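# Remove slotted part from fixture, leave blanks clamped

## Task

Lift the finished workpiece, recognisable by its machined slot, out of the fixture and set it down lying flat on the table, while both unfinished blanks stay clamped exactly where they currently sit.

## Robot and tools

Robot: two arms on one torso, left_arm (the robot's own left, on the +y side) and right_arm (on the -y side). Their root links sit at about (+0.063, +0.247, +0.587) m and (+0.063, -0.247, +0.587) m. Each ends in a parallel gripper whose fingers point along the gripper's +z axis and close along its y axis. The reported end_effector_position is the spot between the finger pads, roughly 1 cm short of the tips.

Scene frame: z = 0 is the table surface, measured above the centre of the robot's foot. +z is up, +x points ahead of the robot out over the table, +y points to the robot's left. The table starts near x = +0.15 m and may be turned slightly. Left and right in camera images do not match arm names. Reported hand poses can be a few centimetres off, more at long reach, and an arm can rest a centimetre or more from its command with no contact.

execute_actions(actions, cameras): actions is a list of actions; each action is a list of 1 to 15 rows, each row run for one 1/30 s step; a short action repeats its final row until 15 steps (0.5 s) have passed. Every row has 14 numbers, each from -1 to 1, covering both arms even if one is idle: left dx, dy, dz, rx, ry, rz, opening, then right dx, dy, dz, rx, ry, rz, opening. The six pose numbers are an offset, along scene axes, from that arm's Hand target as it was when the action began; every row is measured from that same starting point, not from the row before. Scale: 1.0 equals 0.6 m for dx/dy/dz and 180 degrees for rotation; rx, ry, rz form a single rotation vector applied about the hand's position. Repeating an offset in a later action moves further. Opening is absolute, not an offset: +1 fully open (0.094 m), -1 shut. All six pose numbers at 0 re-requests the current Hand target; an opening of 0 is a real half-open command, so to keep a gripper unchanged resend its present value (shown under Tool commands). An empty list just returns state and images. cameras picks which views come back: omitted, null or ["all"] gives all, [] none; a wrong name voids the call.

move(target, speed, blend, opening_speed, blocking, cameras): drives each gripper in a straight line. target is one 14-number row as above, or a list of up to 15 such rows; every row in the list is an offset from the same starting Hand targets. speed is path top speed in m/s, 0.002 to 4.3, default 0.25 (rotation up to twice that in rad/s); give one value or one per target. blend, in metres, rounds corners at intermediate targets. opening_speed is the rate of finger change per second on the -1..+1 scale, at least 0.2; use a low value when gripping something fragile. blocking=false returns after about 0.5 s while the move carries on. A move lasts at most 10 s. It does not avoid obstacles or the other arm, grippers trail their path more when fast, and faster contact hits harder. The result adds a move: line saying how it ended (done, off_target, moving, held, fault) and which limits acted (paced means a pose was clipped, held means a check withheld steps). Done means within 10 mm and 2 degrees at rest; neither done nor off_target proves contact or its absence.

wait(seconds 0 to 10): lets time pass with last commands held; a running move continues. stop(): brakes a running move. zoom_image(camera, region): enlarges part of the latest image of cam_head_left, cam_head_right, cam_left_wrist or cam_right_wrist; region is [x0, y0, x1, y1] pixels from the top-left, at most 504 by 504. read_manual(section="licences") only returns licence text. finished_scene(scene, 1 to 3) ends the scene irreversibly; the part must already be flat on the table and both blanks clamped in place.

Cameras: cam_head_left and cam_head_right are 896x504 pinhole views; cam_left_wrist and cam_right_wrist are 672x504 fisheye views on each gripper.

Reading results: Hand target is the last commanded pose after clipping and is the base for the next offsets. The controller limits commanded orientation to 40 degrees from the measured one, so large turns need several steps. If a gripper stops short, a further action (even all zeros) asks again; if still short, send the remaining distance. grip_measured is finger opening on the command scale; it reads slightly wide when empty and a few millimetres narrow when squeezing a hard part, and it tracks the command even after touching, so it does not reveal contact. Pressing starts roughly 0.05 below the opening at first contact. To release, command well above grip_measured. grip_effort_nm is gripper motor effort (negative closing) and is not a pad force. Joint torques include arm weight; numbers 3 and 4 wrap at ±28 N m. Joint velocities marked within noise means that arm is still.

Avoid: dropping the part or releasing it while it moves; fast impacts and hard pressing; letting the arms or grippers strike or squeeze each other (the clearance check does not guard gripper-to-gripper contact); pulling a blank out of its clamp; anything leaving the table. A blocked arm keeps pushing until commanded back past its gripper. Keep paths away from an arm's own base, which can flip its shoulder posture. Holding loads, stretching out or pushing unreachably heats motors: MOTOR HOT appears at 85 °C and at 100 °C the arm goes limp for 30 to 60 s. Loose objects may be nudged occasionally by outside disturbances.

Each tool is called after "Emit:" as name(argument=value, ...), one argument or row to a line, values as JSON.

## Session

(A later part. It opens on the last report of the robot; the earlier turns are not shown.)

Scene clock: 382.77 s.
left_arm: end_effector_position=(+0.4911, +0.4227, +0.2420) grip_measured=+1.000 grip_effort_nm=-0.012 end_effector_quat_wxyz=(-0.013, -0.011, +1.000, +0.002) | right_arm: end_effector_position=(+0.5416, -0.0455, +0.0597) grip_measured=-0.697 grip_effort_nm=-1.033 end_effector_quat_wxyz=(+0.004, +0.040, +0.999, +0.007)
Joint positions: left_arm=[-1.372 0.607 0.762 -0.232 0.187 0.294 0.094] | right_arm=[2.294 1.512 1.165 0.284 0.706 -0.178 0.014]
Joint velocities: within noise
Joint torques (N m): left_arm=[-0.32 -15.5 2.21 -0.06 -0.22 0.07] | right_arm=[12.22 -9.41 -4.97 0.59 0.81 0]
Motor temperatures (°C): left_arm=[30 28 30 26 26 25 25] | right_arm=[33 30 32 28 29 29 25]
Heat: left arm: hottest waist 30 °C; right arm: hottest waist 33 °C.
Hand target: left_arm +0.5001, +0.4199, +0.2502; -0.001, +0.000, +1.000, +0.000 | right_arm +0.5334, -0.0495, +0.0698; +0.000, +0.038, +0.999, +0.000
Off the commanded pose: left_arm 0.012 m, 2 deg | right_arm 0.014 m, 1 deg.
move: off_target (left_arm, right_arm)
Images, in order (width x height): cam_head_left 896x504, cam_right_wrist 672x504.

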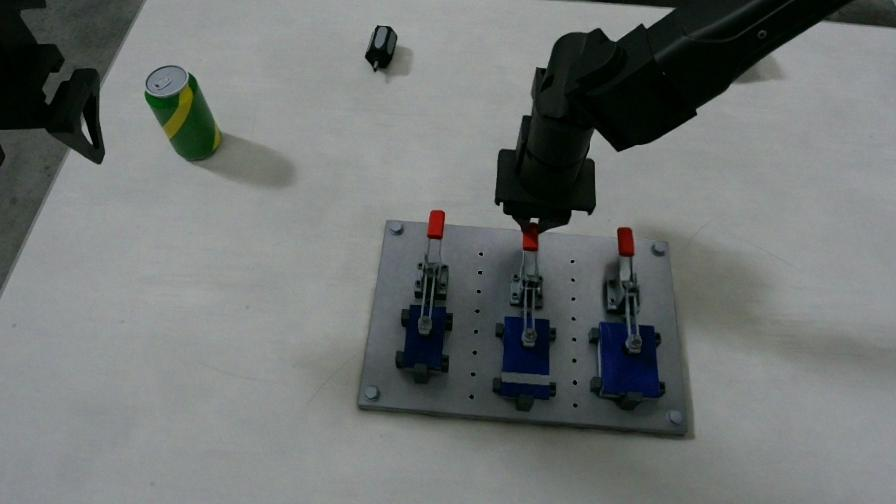

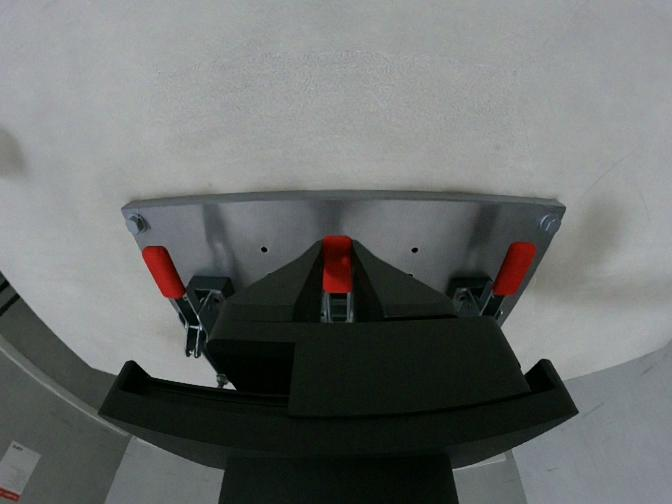

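Emit:
move(
  target=[0, 0, 0, 0, 0, 0, 1, 0.0, 0.0, 0.033, 0, 0, 0, -0.8],
  speed=0.05,
  cameras=["cam_head_left", "cam_right_wrist"],
)

Emit:
zoom_image(
  camera="cam_head_left",
  region=[440, 130, 640, 430],
)

Scene clock: 390.10 s.
left_arm: end_effector_position=(+0.4911, +0.4227, +0.2420) grip_measured=+1.000 grip_effort_nm=-0.012 end_effector_quat_wxyz=(-0.013, -0.011, +1.000, +0.002) | right_arm: end_effector_position=(+0.5334, -0.0448, +0.0782) grip_measured=-0.704 grip_effort_nm=-1.033 end_effector_quat_wxyz=(-0.001, +0.036, +0.999, +0.007)
Joint positions: left_arm=[-1.372 0.607 0.762 -0.232 0.187 0.294 0.094] | right_arm=[2.318 1.479 1.117 0.284 0.734 -0.176 0.014]
Joint velocities: within noise
Joint torques (N m): left_arm=[-0.32 -15.44 2.21 -0.08 -0.22 0.07] | right_arm=[12.34 -9.47 -4.25 0.51 0.79 0.04]
Motor temperatures (°C): left_arm=[30 28 30 26 26 25 25] | right_arm=[33 30 32 28 29 29 25]
Heat: left arm: hottest waist 30 °C; right arm: hottest waist 33 °C.
Hand target: left_arm +0.5001, +0.4199, +0.2502; -0.001, +0.000, +1.000, +0.000 | right_arm +0.5332, -0.0495, +0.0894; -0.001, +0.038, +0.999, +0.000
Off the commanded pose: left_arm 0.012 m, 2 deg | right_arm 0.012 m, 1 deg.
move: off_target (left_arm, right_arm)
Images, in order (width x height): cam_head_left 896x504, cam_right_wrist 672x504.

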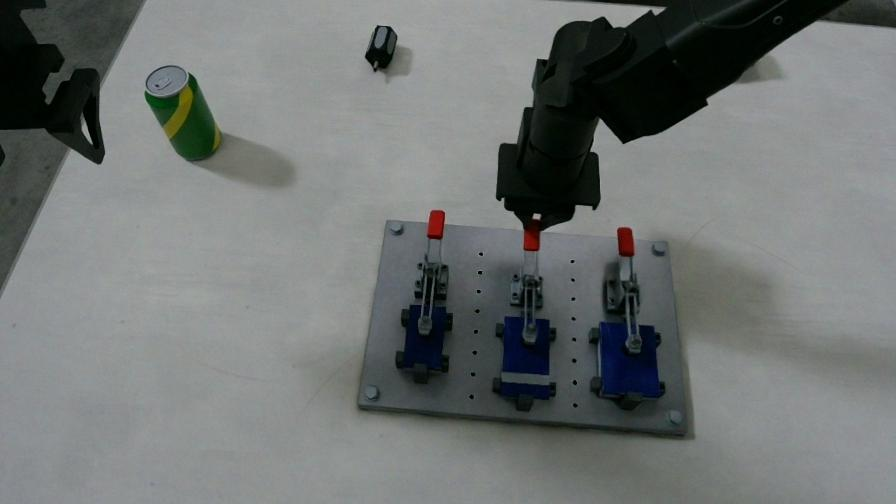

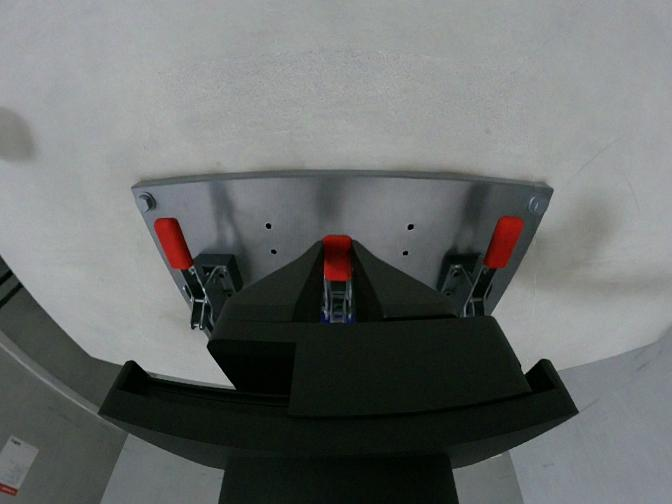

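Scaled by 1.680 from the camera's 896x504 image, which has a finer 1280x720 frame.

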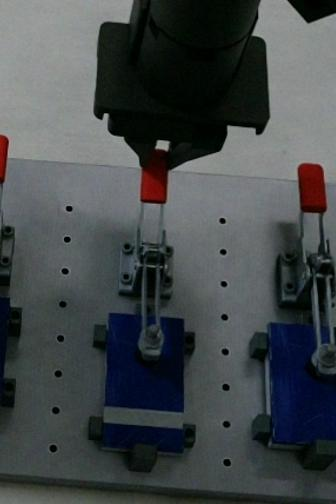

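Emit:
move(
  target=[0, 0, 0, 0, 0, 0, 1, -0.033, 0.0, 0.02, 0, 0.055, 0, -0.8],
  speed=0.05,
  cameras=["cam_head_left", "cam_right_wrist"],
)

Emit:
zoom_image(
  camera="cam_head_left",
  region=[440, 130, 640, 430],
)

Scene clock: 404.90 s.
left_arm: end_effector_position=(+0.4911, +0.4227, +0.2420) grip_measured=+1.000 grip_effort_nm=-0.012 end_effector_quat_wxyz=(-0.013, -0.011, +1.000, +0.002) | right_arm: end_effector_position=(+0.5158, -0.0440, +0.0973) grip_measured=-0.718 grip_effort_nm=-1.028 end_effector_quat_wxyz=(+0.078, -0.034, -0.996, -0.008)
Joint positions: left_arm=[-1.372 0.607 0.762 -0.232 0.187 0.294 0.094] | right_arm=[2.345 1.438 1.142 0.004 0.78 -0.026 0.013]
Joint velocities: within noise
Joint torques (N m): left_arm=[-0.32 -15.5 2.21 -0.06 -0.22 0.07] | right_arm=[11.4 -8.41 -2.14 -0.7 0.81 0.24]
Motor temperatures (°C): left_arm=[30 28 30 26 26 25 25] | right_arm=[33 30 32 28 29 29 26]
Heat: left arm: hottest waist 30 °C; right arm: hottest waist 33 °C.
Hand target: left_arm +0.5001, +0.4199, +0.2502; -0.001, +0.000, +1.000, +0.000 | right_arm +0.5136, -0.0496, +0.1015; -0.087, +0.038, +0.996, -0.003
Off the commanded pose: left_arm 0.012 m, 2 deg | right_arm 0.007 m, 2 deg.
move: off_target (left_arm)
Images, in order (width x height): cam_head_left 896x504, cam_right_wrist 672x504.

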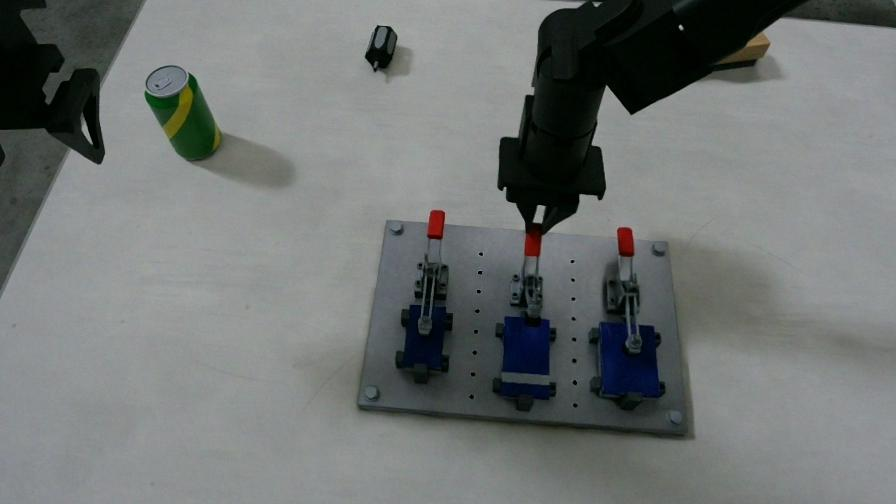

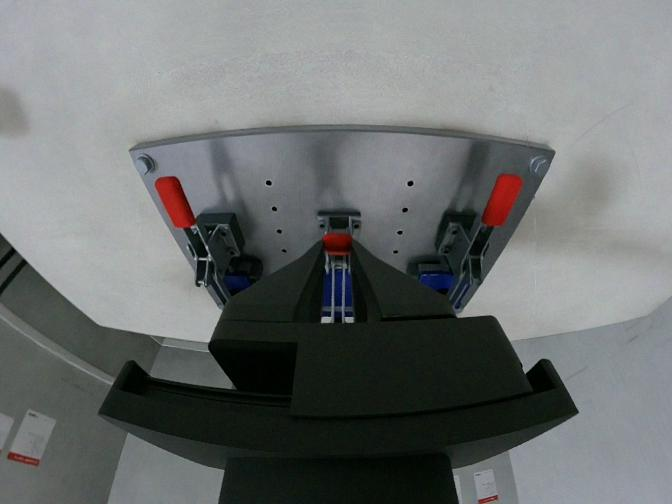

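Scaled by 1.680 from the camera's 896x504 image, which has a finer 1280x720 frame.

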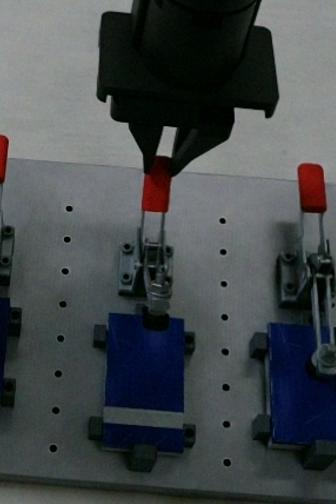

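Emit:
move(
  target=[0, 0, 0, 0, 0, 0, 1, -0.033, 0.0025, 0.015, 0, 0.07, 0, -0.8],
  speed=0.05,
  cameras=["cam_head_left", "cam_right_wrist"],
)

Emit:
zoom_image(
  camera="cam_head_left",
  region=[440, 130, 640, 430],
)

Scene clock: 422.70 s.
left_arm: end_effector_position=(+0.4911, +0.4227, +0.2420) grip_measured=+1.000 grip_effort_nm=-0.012 end_effector_quat_wxyz=(-0.013, -0.011, +1.000, +0.002) | right_arm: end_effector_position=(+0.4986, -0.0490, +0.1144) grip_measured=-0.798 grip_effort_nm=-0.085 end_effector_quat_wxyz=(+0.187, -0.034, -0.982, +0.006)
Joint positions: left_arm=[-1.372 0.607 0.762 -0.232 0.187 0.294 0.094] | right_arm=[2.361 1.436 1.249 -0.428 0.807 0.213 0.009]
Joint velocities: within noise
Joint torques (N m): left_arm=[-0.32 -15.5 2.22 -0.08 -0.22 0.07] | right_arm=[10.81 -6.89 -0.81 -0.62 -0.04 0.19]
Motor temperatures (°C): left_arm=[30 28 30 26 26 25 25] | right_arm=[33 31 32 28 29 29 26]
Heat: left arm: hottest waist 30 °C; right arm: hottest waist 33 °C.
Hand target: left_arm +0.5001, +0.4199, +0.2502; -0.001, +0.000, +1.000, +0.000 | right_arm +0.4937, -0.0480, +0.1106; -0.195, +0.037, +0.980, -0.007
Off the commanded pose: left_arm 0.012 m, 2 deg | right_arm 0.006 m, 1 deg.
move: off_target (left_arm)
Images, in order (width x height): cam_head_left 896x504, cam_right_wrist 672x504.

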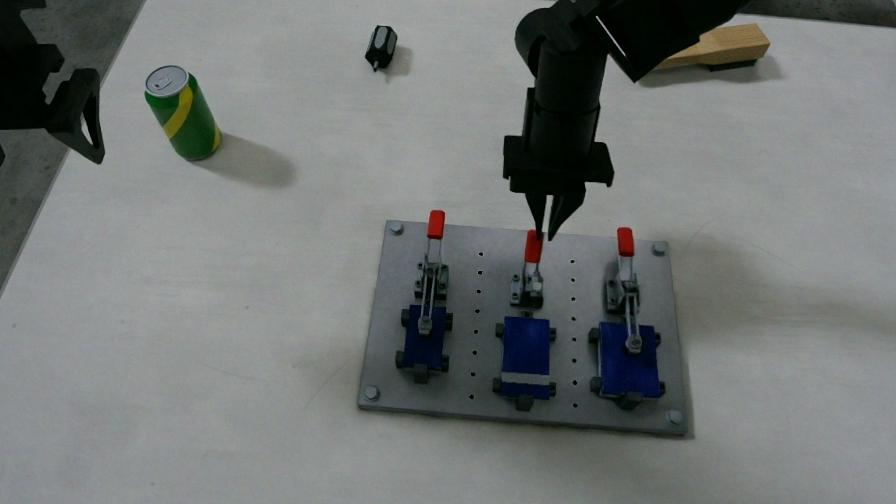

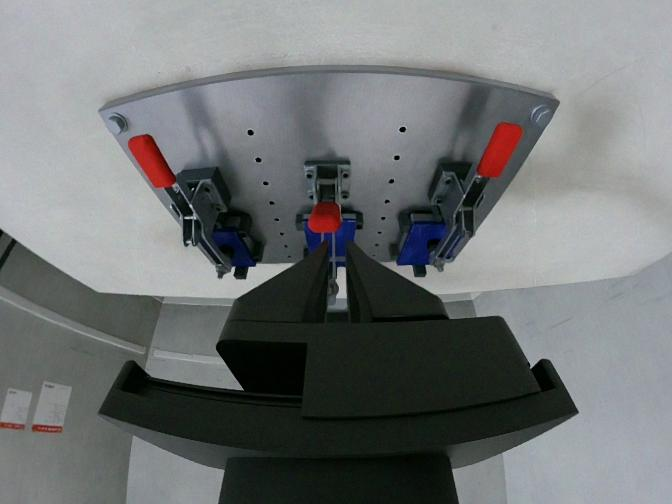

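Scaled by 1.680 from the camera's 896x504 image, which has a finer 1280x720 frame.

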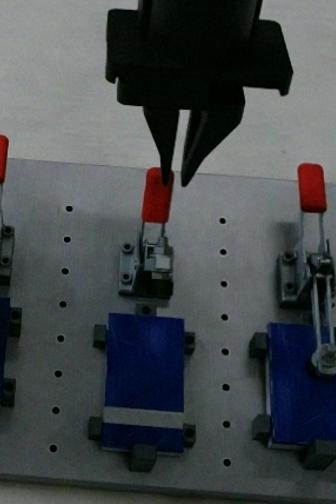

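Emit:
move(
  target=[0, 0, 0, 0, 0, 0, 1, 0.05, 0.0, 0.15, 0, 0, 0, 0],
  speed=0.15,
  cameras=["cam_head_left", "cam_head_right", "cam_right_wrist"],
)

Emit:
zoom_image(
  camera="cam_right_wrist",
  region=[240, 120, 440, 330],
)

Emit:
zoom_image(
  camera="cam_head_left",
  region=[440, 130, 640, 430],
)

Scene clock: 432.10 s.
left_arm: end_effector_position=(+0.4911, +0.4227, +0.2420) grip_measured=+1.000 grip_effort_nm=-0.007 end_effector_quat_wxyz=(-0.013, -0.011, +1.000, +0.002) | right_arm: end_effector_position=(+0.5297, -0.0522, +0.1952) grip_measured=-0.002 grip_effort_nm=0.085 end_effector_quat_wxyz=(+0.189, -0.040, -0.981, +0.011)
Joint positions: left_arm=[-1.372 0.607 0.762 -0.232 0.187 0.294 0.094] | right_arm=[2.504 1.316 1.242 -0.656 0.925 0.373 0.047]
Joint velocities: within noise
Joint torques (N m): left_arm=[-0.32 -15.44 2.22 -0.06 -0.22 0.07] | right_arm=[12.28 -6.95 -1.35 -0.69 0.16 0.18]
Motor temperatures (°C): left_arm=[30 28 30 26 26 25 25] | right_arm=[33 30 32 28 29 29 25]
Heat: left arm: hottest waist 30 °C; right arm: hottest waist 33 °C.
Hand target: left_arm +0.5001, +0.4199, +0.2502; -0.001, +0.000, +1.000, +0.000 | right_arm +0.5236, -0.0480, +0.2005; -0.195, +0.037, +0.980, -0.007
Off the commanded pose: left_arm 0.012 m, 2 deg | right_arm 0.009 m, 1 deg.
move: off_target (left_arm)
Images, in order (width x height): cam_head_left 896x504, cam_head_right 896x504, cam_right_wrist 672x504.

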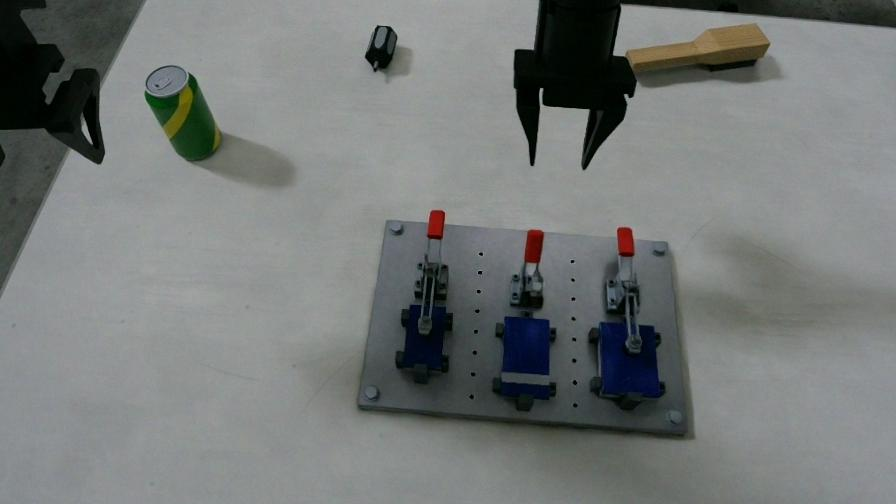

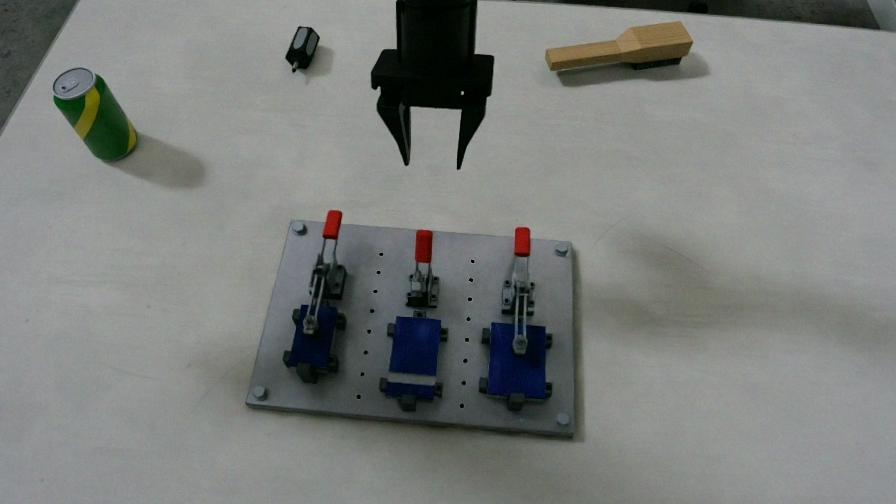

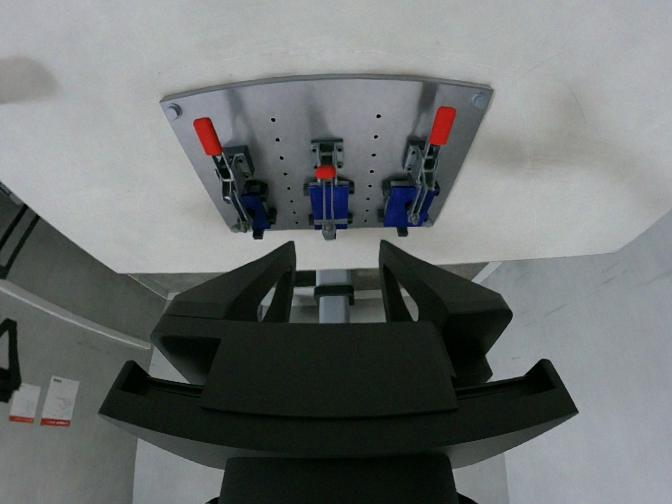

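Scaled by 2.400 from the camera's 672x504 image, which has a finer 960x720 frame.

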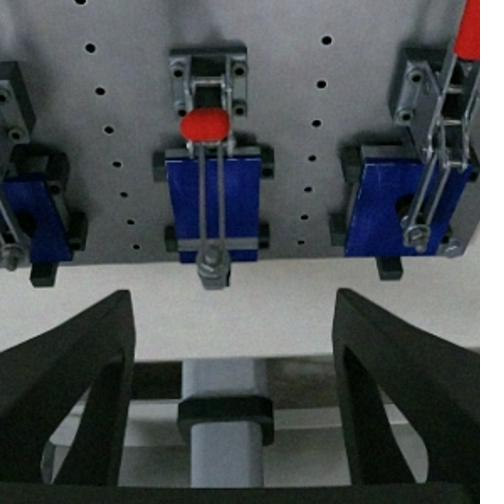

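Scaled by 1.680 from the camera's 896x504 image, which has a finer 1280x720 frame.

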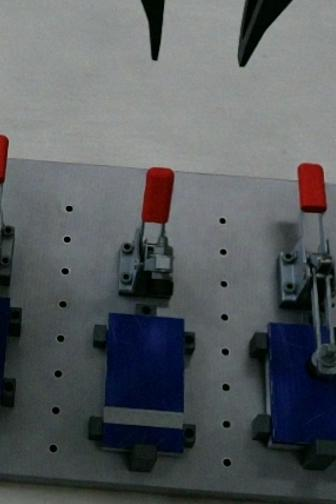

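Emit:
zoom_image(
  camera="cam_head_left",
  region=[480, 290, 580, 420],
)

Emit:
zoom_image(
  camera="cam_head_right",
  region=[370, 290, 470, 420],
)

Scaled by 3.877 from the camera's 896x504 image, which has a finer 1280x720 frame.

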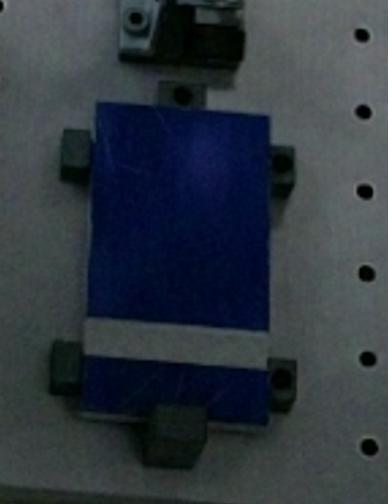

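Scaled by 3.877 from the camera's 896x504 image, which has a finer 1280x720 frame.

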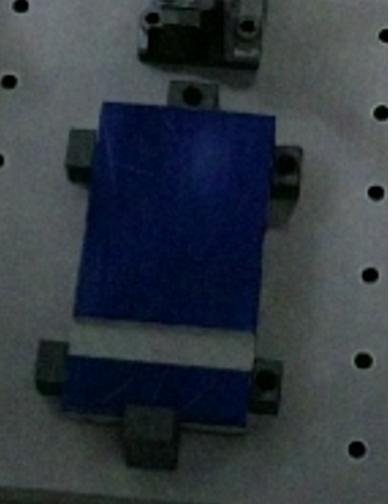

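Emit:
move(
  target=[
    [0, 0, 0, 0, 0, 0, 1, -0.173, 0.008, 0.016, 0, -0.236, 0, 0.5],
    [0, 0, 0, 0, 0, 0, 1, -0.224, 0.009, -0.151, 0, -0.236, 0, 0.5],
  ],
  speed=0.2,
  cameras=["cam_head_left", "cam_head_right", "cam_right_wrist"],
)

Emit:
zoom_image(
  camera="cam_right_wrist",
  region=[240, 150, 440, 350],
)

Emit:
zoom_image(
  camera="cam_head_left",
  region=[440, 130, 640, 430],
)

Scene clock: 487.33 s.
left_arm: end_effector_position=(+0.4911, +0.4227, +0.2420) grip_measured=+1.000 grip_effort_nm=-0.017 end_effector_quat_wxyz=(-0.013, -0.011, +1.000, +0.002) | right_arm: end_effector_position=(+0.3872, -0.0371, +0.1169) grip_measured=+0.498 grip_effort_nm=0.090 end_effector_quat_wxyz=(+0.166, +0.024, +0.986, +0.012)
Joint positions: left_arm=[-1.372 0.607 0.762 -0.232 0.187 0.294 0.094] | right_arm=[2.289 1.77 0.712 1.373 0.579 -0.44 0.07]
Joint velocities: within noise
Joint torques (N m): left_arm=[-0.32 -15.5 2.21 -0.08 -0.22 0.07] | right_arm=[9.05 -3.49 -4.55 1.46 -0.3 0.18]
Motor temperatures (°C): left_arm=[30 29 30 25 25 25 25] | right_arm=[33 30 31 27 29 29 25]
Heat: left arm: hottest waist 30 °C; right arm: hottest waist 33 °C.
Hand target: left_arm +0.5001, +0.4199, +0.2502; -0.001, +0.000, +1.000, +0.000 | right_arm +0.3892, -0.0426, +0.1098; +0.173, +0.038, +0.984, +0.007
Off the commanded pose: left_arm 0.012 m, 2 deg | right_arm 0.009 m, 2 deg.
move: off_target (left_arm)
Images, in order (width x height): cam_head_left 896x504, cam_head_right 896x504, cam_right_wrist 672x504.

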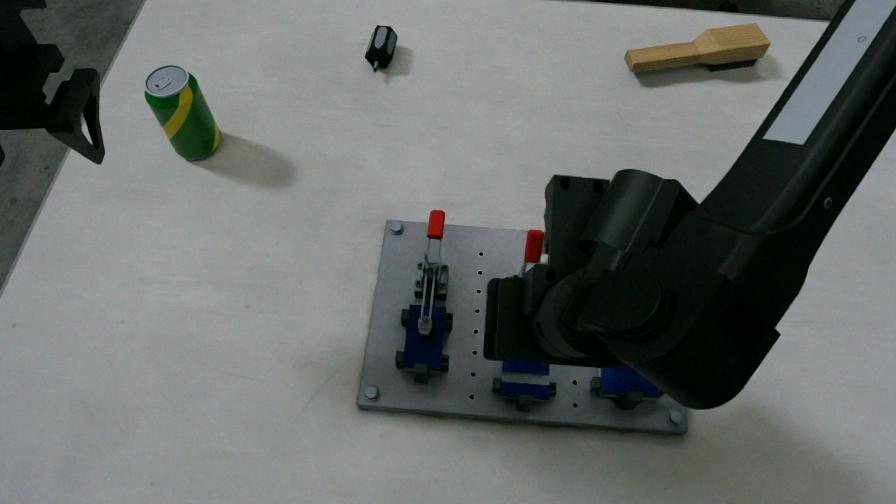

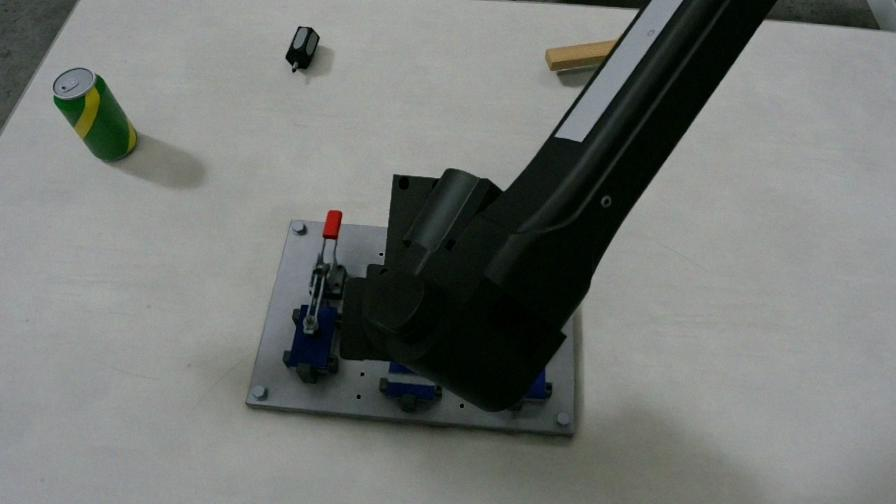

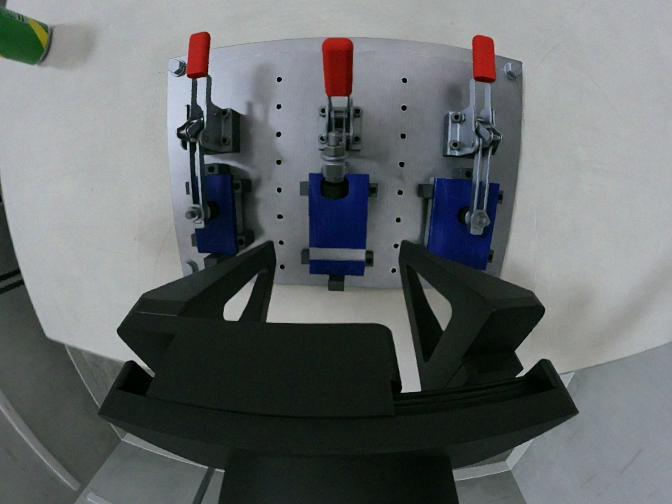

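Scaled by 2.520 from the camera's 672x504 image, which has a finer 960x720 frame.

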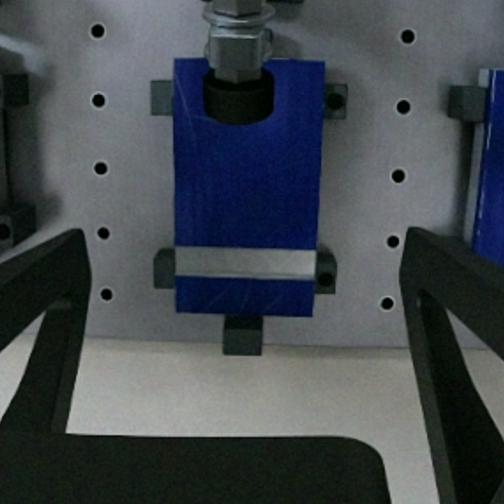

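Scaled by 1.680 from the camera's 896x504 image, which has a finer 1280x720 frame.

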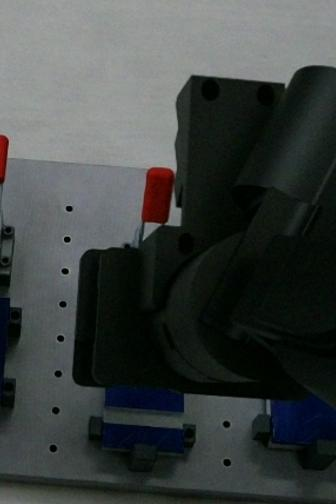

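Emit:
move(
  target=[0, 0, 0, 0, 0, 0, 1, 0.006, 0, -0.085, 0, 0, -0.005, 0.5],
  speed=0.12,
  cameras=["cam_head_left", "cam_right_wrist"],
)

Emit:
zoom_image(
  camera="cam_right_wrist",
  region=[240, 150, 440, 350],
)

Scene clock: 536.33 s.
left_arm: end_effector_position=(+0.4911, +0.4227, +0.2420) grip_measured=+1.000 grip_effort_nm=-0.012 end_effector_quat_wxyz=(-0.013, -0.011, +1.000, +0.002) | right_arm: end_effector_position=(+0.3969, -0.0382, +0.0685) grip_measured=+0.498 grip_effort_nm=0.085 end_effector_quat_wxyz=(+0.176, +0.040, +0.984, +0.008)
Joint positions: left_arm=[-1.372 0.607 0.762 -0.232 0.187 0.294 0.094] | right_arm=[2.224 1.832 0.832 1.33 0.52 -0.402 0.07]
Joint velocities: within noise
Joint torques (N m): left_arm=[-0.32 -15.5 2.22 -0.06 -0.22 0.07] | right_arm=[9.11 -3.55 -4.62 0.57 -0.29 0.18]
Motor temperatures (°C): left_arm=[30 29 30 25 25 25 25] | right_arm=[32 29 32 27 28 28 24]
Heat: left arm: hottest waist 30 °C; right arm: hottest waist 32 °C.
Hand target: left_arm +0.5001, +0.4199, +0.2502; -0.001, +0.000, +1.000, +0.000 | right_arm +0.3928, -0.0425, +0.0589; +0.173, +0.045, +0.984, +0.005
Off the commanded pose: left_arm 0.012 m, 2 deg | right_arm 0.011 m, 1 deg.
move: off_target (left_arm, right_arm)
Images, in order (width x height): cam_head_left 896x504, cam_right_wrist 672x504.

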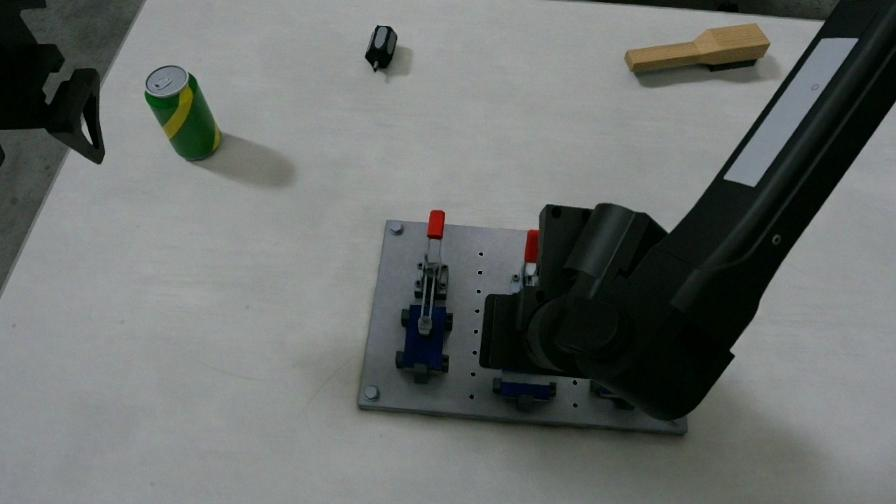

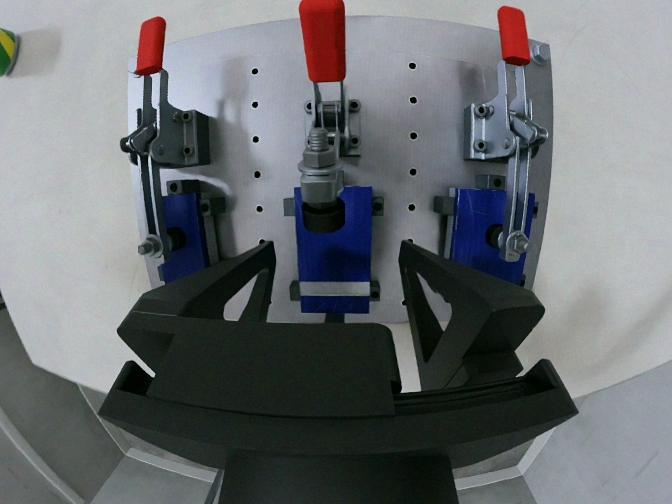

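Scaled by 2.520 from the camera's 672x504 image, which has a finer 960x720 frame.

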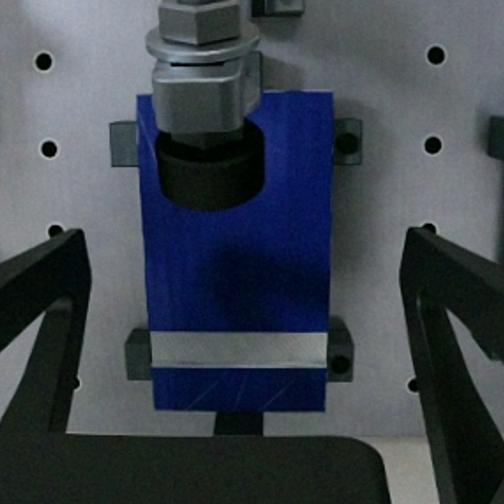

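Emit:
move(
  target=[0, 0, 0, 0, 0, 0, 1, -0.018, 0.0025, -0.051, 0, 0, 0, 0.5],
  speed=0.06,
  cameras=["cam_head_left", "cam_right_wrist"],
)

Emit:
zoom_image(
  camera="cam_right_wrist",
  region=[240, 150, 440, 350],
)

Scene clock: 558.77 s.
left_arm: end_effector_position=(+0.4911, +0.4227, +0.2420) grip_measured=+1.000 grip_effort_nm=-0.012 end_effector_quat_wxyz=(-0.013, -0.011, +1.000, +0.002) | right_arm: end_effector_position=(+0.3867, -0.0350, +0.0384) grip_measured=+0.498 grip_effort_nm=0.085 end_effector_quat_wxyz=(+0.176, +0.040, +0.984, +0.008)
Joint positions: left_arm=[-1.372 0.607 0.762 -0.232 0.187 0.294 0.094] | right_arm=[2.186 1.9 0.901 1.323 0.484 -0.388 0.07]
Joint velocities: within noise
Joint torques (N m): left_arm=[-0.32 -15.44 2.21 -0.08 -0.22 0.07] | right_arm=[9.05 -3.43 -4.74 0.59 -0.27 0.18]
Motor temperatures (°C): left_arm=[30 29 30 25 25 25 25] | right_arm=[32 29 32 27 28 28 24]
Heat: left arm: hottest waist 30 °C; right arm: hottest waist 32 °C.
Hand target: left_arm +0.5001, +0.4199, +0.2502; -0.001, +0.000, +1.000, +0.000 | right_arm +0.3822, -0.0411, +0.0283; +0.173, +0.045, +0.984, +0.005
Off the commanded pose: left_arm 0.012 m, 2 deg | right_arm 0.013 m, 1 deg.
move: off_target (left_arm, right_arm)
Images, in order (width x height): cam_head_left 896x504, cam_right_wrist 672x504.

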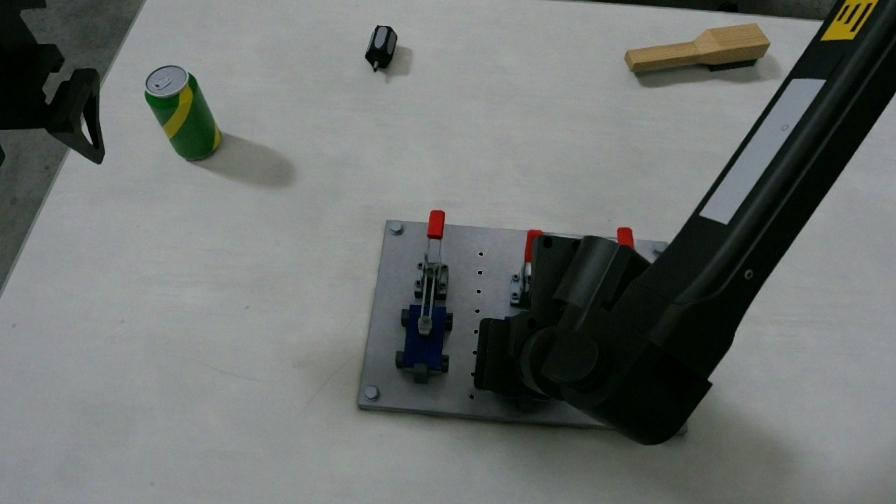

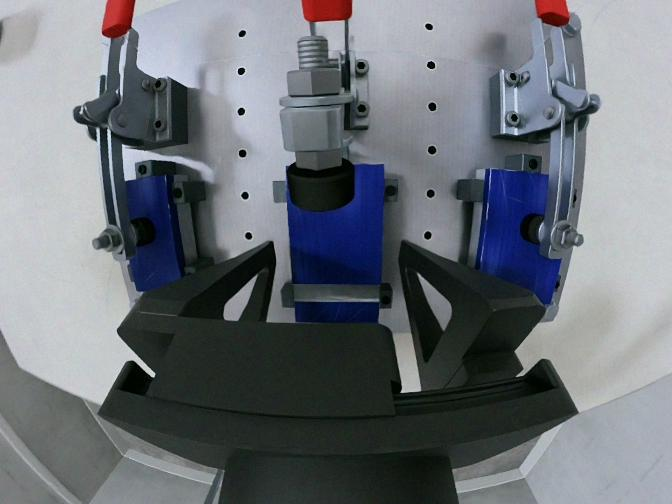

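Scaled by 2.520 from the camera's 672x504 image, which has a finer 960x720 frame.

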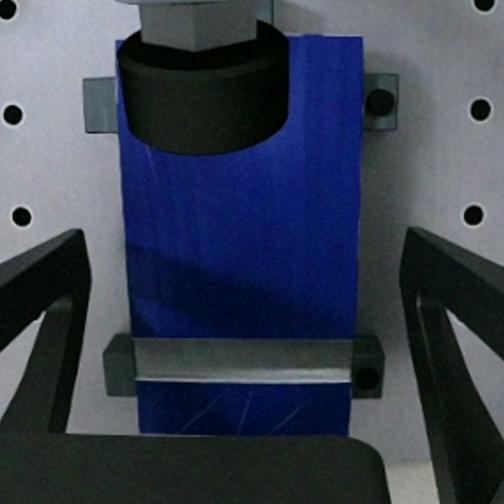

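Emit:
move(
  target=[
    [0, 0, 0, 0, 0, 0, 1, 0.0067, 0.0, 0.0033, 0, 0, 0, 0.5],
    [0, 0, 0, 0, 0, 0, 1, 0.0067, 0.0, 0.0033, 0, 0, 0, -0.1],
  ],
  speed=0.06,
  opening_speed=0.4,
  cameras=["cam_head_left", "cam_right_wrist"],
)

Emit:
zoom_image(
  camera="cam_right_wrist",
  region=[240, 150, 440, 350],
)

Scene clock: 583.47 s.
left_arm: end_effector_position=(+0.4911, +0.4227, +0.2420) grip_measured=+1.000 grip_effort_nm=-0.017 end_effector_quat_wxyz=(-0.013, -0.011, +1.000, +0.002) | right_arm: end_effector_position=(+0.3851, -0.0339, +0.0378) grip_measured=+0.017 grip_effort_nm=-1.028 end_effector_quat_wxyz=(+0.173, +0.041, +0.984, +0.011)
Joint positions: left_arm=[-1.372 0.607 0.762 -0.232 0.187 0.294 0.094] | right_arm=[2.186 1.9 0.901 1.314 0.482 -0.38 0.048]
Joint velocities: within noise
Joint torques (N m): left_arm=[-0.32 -15.5 2.22 -0.06 -0.22 0.07] | right_arm=[9.52 -4.25 -4.86 0.57 -0.12 0.15]
Motor temperatures (°C): left_arm=[30 29 29 25 25 25 25] | right_arm=[32 29 32 27 28 28 24]
Heat: left arm: hottest waist 30 °C; right arm: hottest waist 32 °C.
Hand target: left_arm +0.5001, +0.4199, +0.2502; -0.001, +0.000, +1.000, +0.000 | right_arm +0.3863, -0.0411, +0.0303; +0.173, +0.045, +0.984, +0.005
Off the commanded pose: left_arm 0.012 m, 2 deg | right_arm 0.011 m, 1 deg.
move: off_target (left_arm, right_arm); target 2's new opening was sent with right_arm's hand 0.011 m and 1 deg from that target
Images, in order (width x height): cam_head_left 896x504, cam_right_wrist 672x504.

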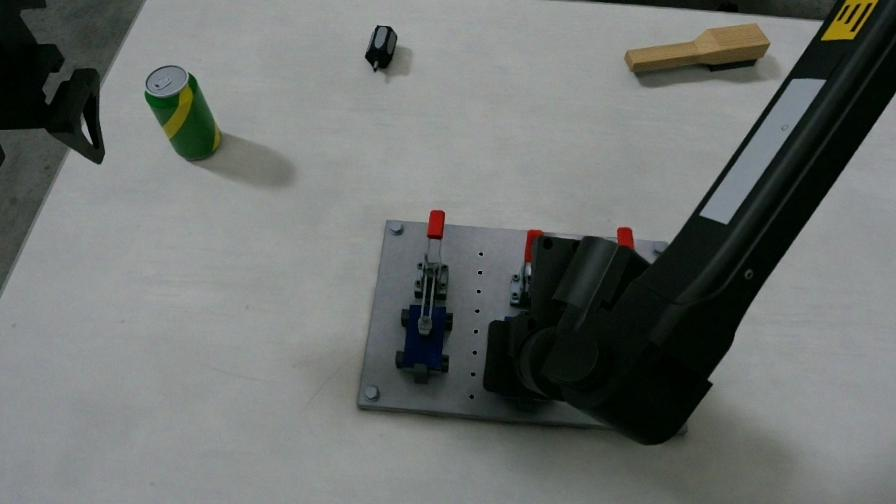

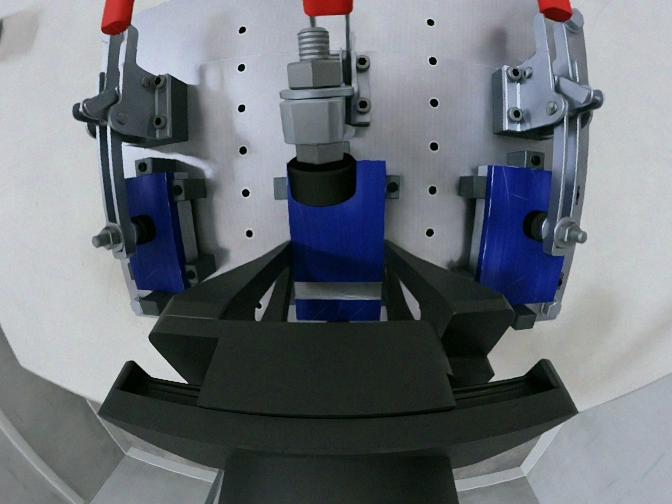

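Scaled by 2.520 from the camera's 672x504 image, which has a finer 960x720 frame.

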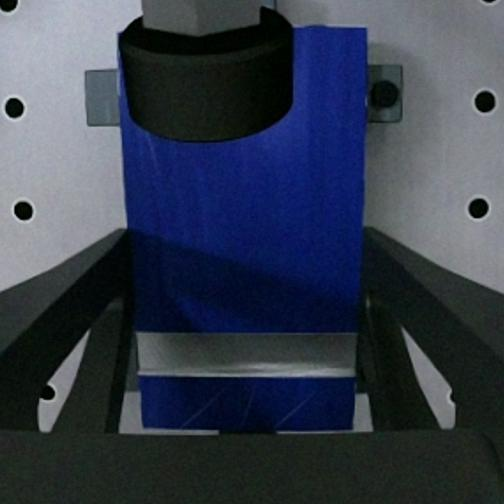

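Emit:
move(
  target=[0, 0, 0, 0, 0, 0, 1, 0.0, 0.0, 0.05, 0, 0, 0, -0.1],
  speed=0.06,
  cameras=["cam_head_left", "cam_right_wrist"],
)

Emit:
zoom_image(
  camera="cam_right_wrist",
  region=[240, 150, 440, 350],
)

Scene clock: 600.03 s.
left_arm: end_effector_position=(+0.4911, +0.4227, +0.2420) grip_measured=+1.000 grip_effort_nm=-0.012 end_effector_quat_wxyz=(-0.013, -0.011, +1.000, +0.002) | right_arm: end_effector_position=(+0.3855, -0.0346, +0.0432) grip_measured=+0.016 grip_effort_nm=-1.033 end_effector_quat_wxyz=(+0.171, +0.041, +0.984, +0.010)
Joint positions: left_arm=[-1.372 0.607 0.762 -0.232 0.187 0.294 0.094] | right_arm=[2.193 1.888 0.887 1.314 0.493 -0.38 0.048]
Joint velocities: within noise
Joint torques (N m): left_arm=[-0.38 -15.44 2.22 -0.06 -0.22 0.07] | right_arm=[12.22 -6.07 -9.52 1.89 0.43 0.02]
Motor temperatures (°C): left_arm=[30 29 29 25 25 25 25] | right_arm=[32 29 32 27 28 28 25]
Heat: left arm: hottest waist 30 °C; right arm: hottest waist 32 °C.
Hand target: left_arm +0.5001, +0.4199, +0.2502; -0.001, +0.000, +1.000, +0.000 | right_arm +0.3860, -0.0410, +0.0603; +0.173, +0.045, +0.984, +0.005
Off the commanded pose: left_arm 0.012 m, 2 deg | right_arm 0.018 m, 1 deg.
move: off_target (left_arm, right_arm)
Images, in order (width x height): cam_head_left 896x504, cam_right_wrist 672x504.

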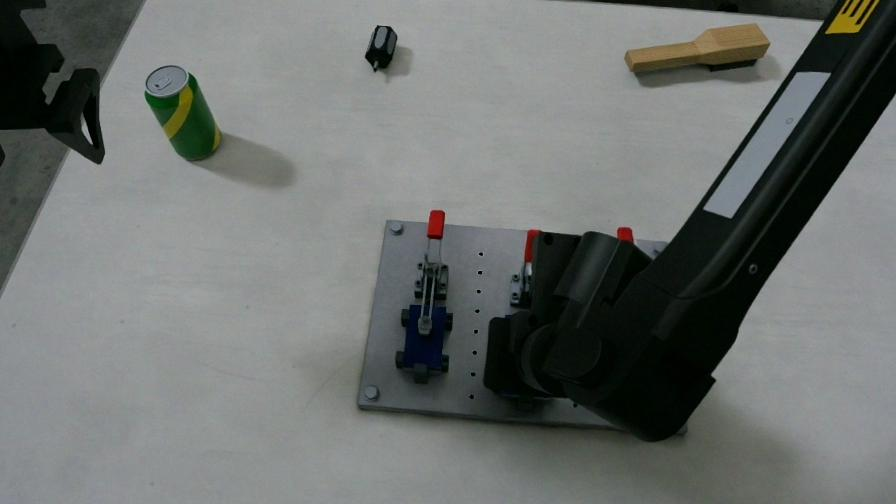

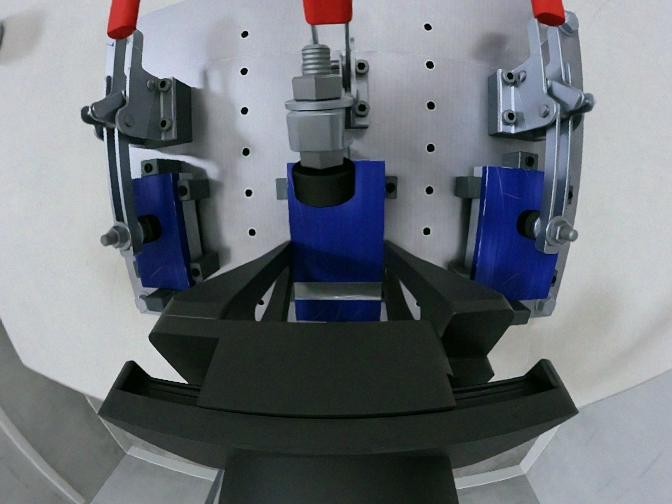

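Scaled by 2.520 from the camera's 672x504 image, which has a finer 960x720 frame.

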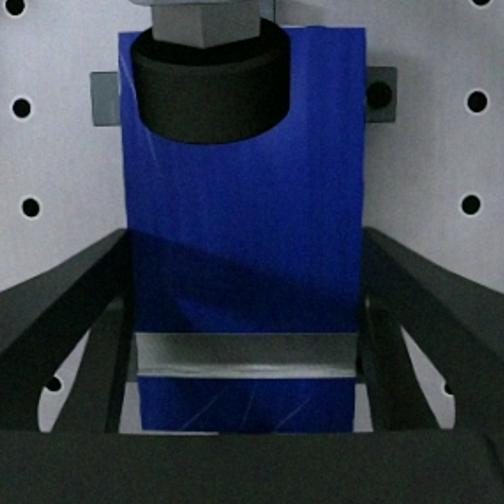

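Emit:
move(
  target=[0, 0, 0, 0, 0, 0, 1, -0.008, 0.0, 0.02, 0, 0, 0, -0.3],
  speed=0.05,
  cameras=["cam_right_wrist"],
)

Emit:
zoom_image(
  camera="cam_right_wrist",
  region=[240, 150, 440, 350],
)

Scene clock: 607.73 s.
left_arm: end_effector_position=(+0.4911, +0.4227, +0.2420) grip_measured=+1.000 grip_effort_nm=-0.007 end_effector_quat_wxyz=(-0.013, -0.011, +1.000, +0.002) | right_arm: end_effector_position=(+0.3889, -0.0459, +0.0566) grip_measured=+0.016 grip_effort_nm=-1.033 end_effector_quat_wxyz=(+0.175, +0.048, +0.983, -0.005)
Joint positions: left_arm=[-1.372 0.607 0.762 -0.232 0.187 0.294 0.094] | right_arm=[2.2 1.861 0.85 1.349 0.523 -0.387 0.048]
Joint velocities: within noise
Joint torques (N m): left_arm=[-0.32 -15.44 2.21 -0.06 -0.22 0.07] | right_arm=[12.45 -4.89 -9.13 1.72 0.06 -0.04]
Motor temperatures (°C): left_arm=[30 29 29 25 25 25 25] | right_arm=[32 29 32 27 28 28 25]
Heat: left arm: hottest waist 30 °C; right arm: hottest waist 32 °C.
Hand target: left_arm +0.5001, +0.4199, +0.2502; -0.001, +0.000, +1.000, +0.000 | right_arm +0.3814, -0.0410, +0.0723; +0.173, +0.045, +0.984, +0.005
Off the commanded pose: left_arm 0.012 m, 2 deg | right_arm 0.018 m, 1 deg.
move: off_target (left_arm, right_arm)
Images, in order (width x height): cam_right_wrist 672x504.

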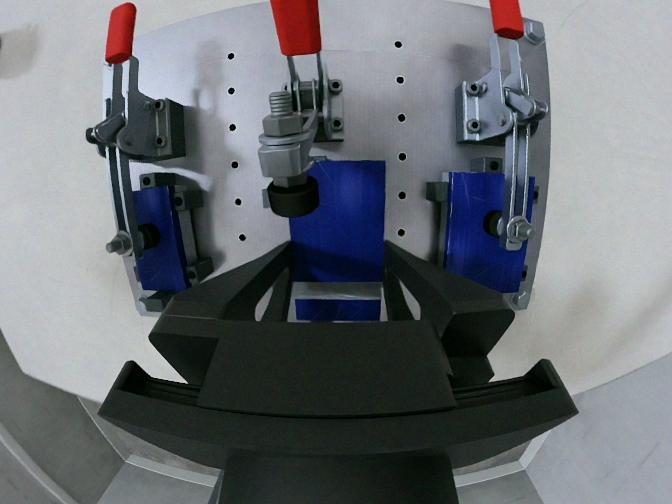

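Scaled by 2.520 from the camera's 672x504 image, which has a finer 960x720 frame.

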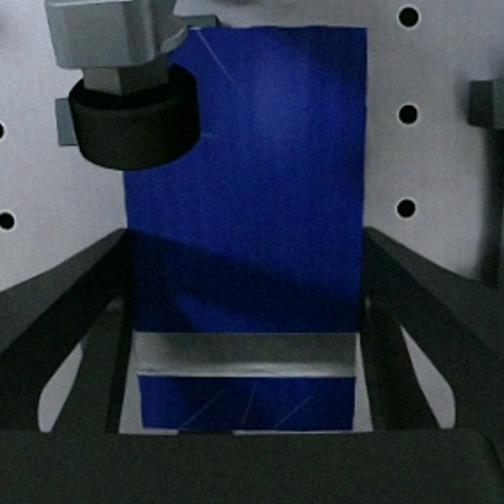

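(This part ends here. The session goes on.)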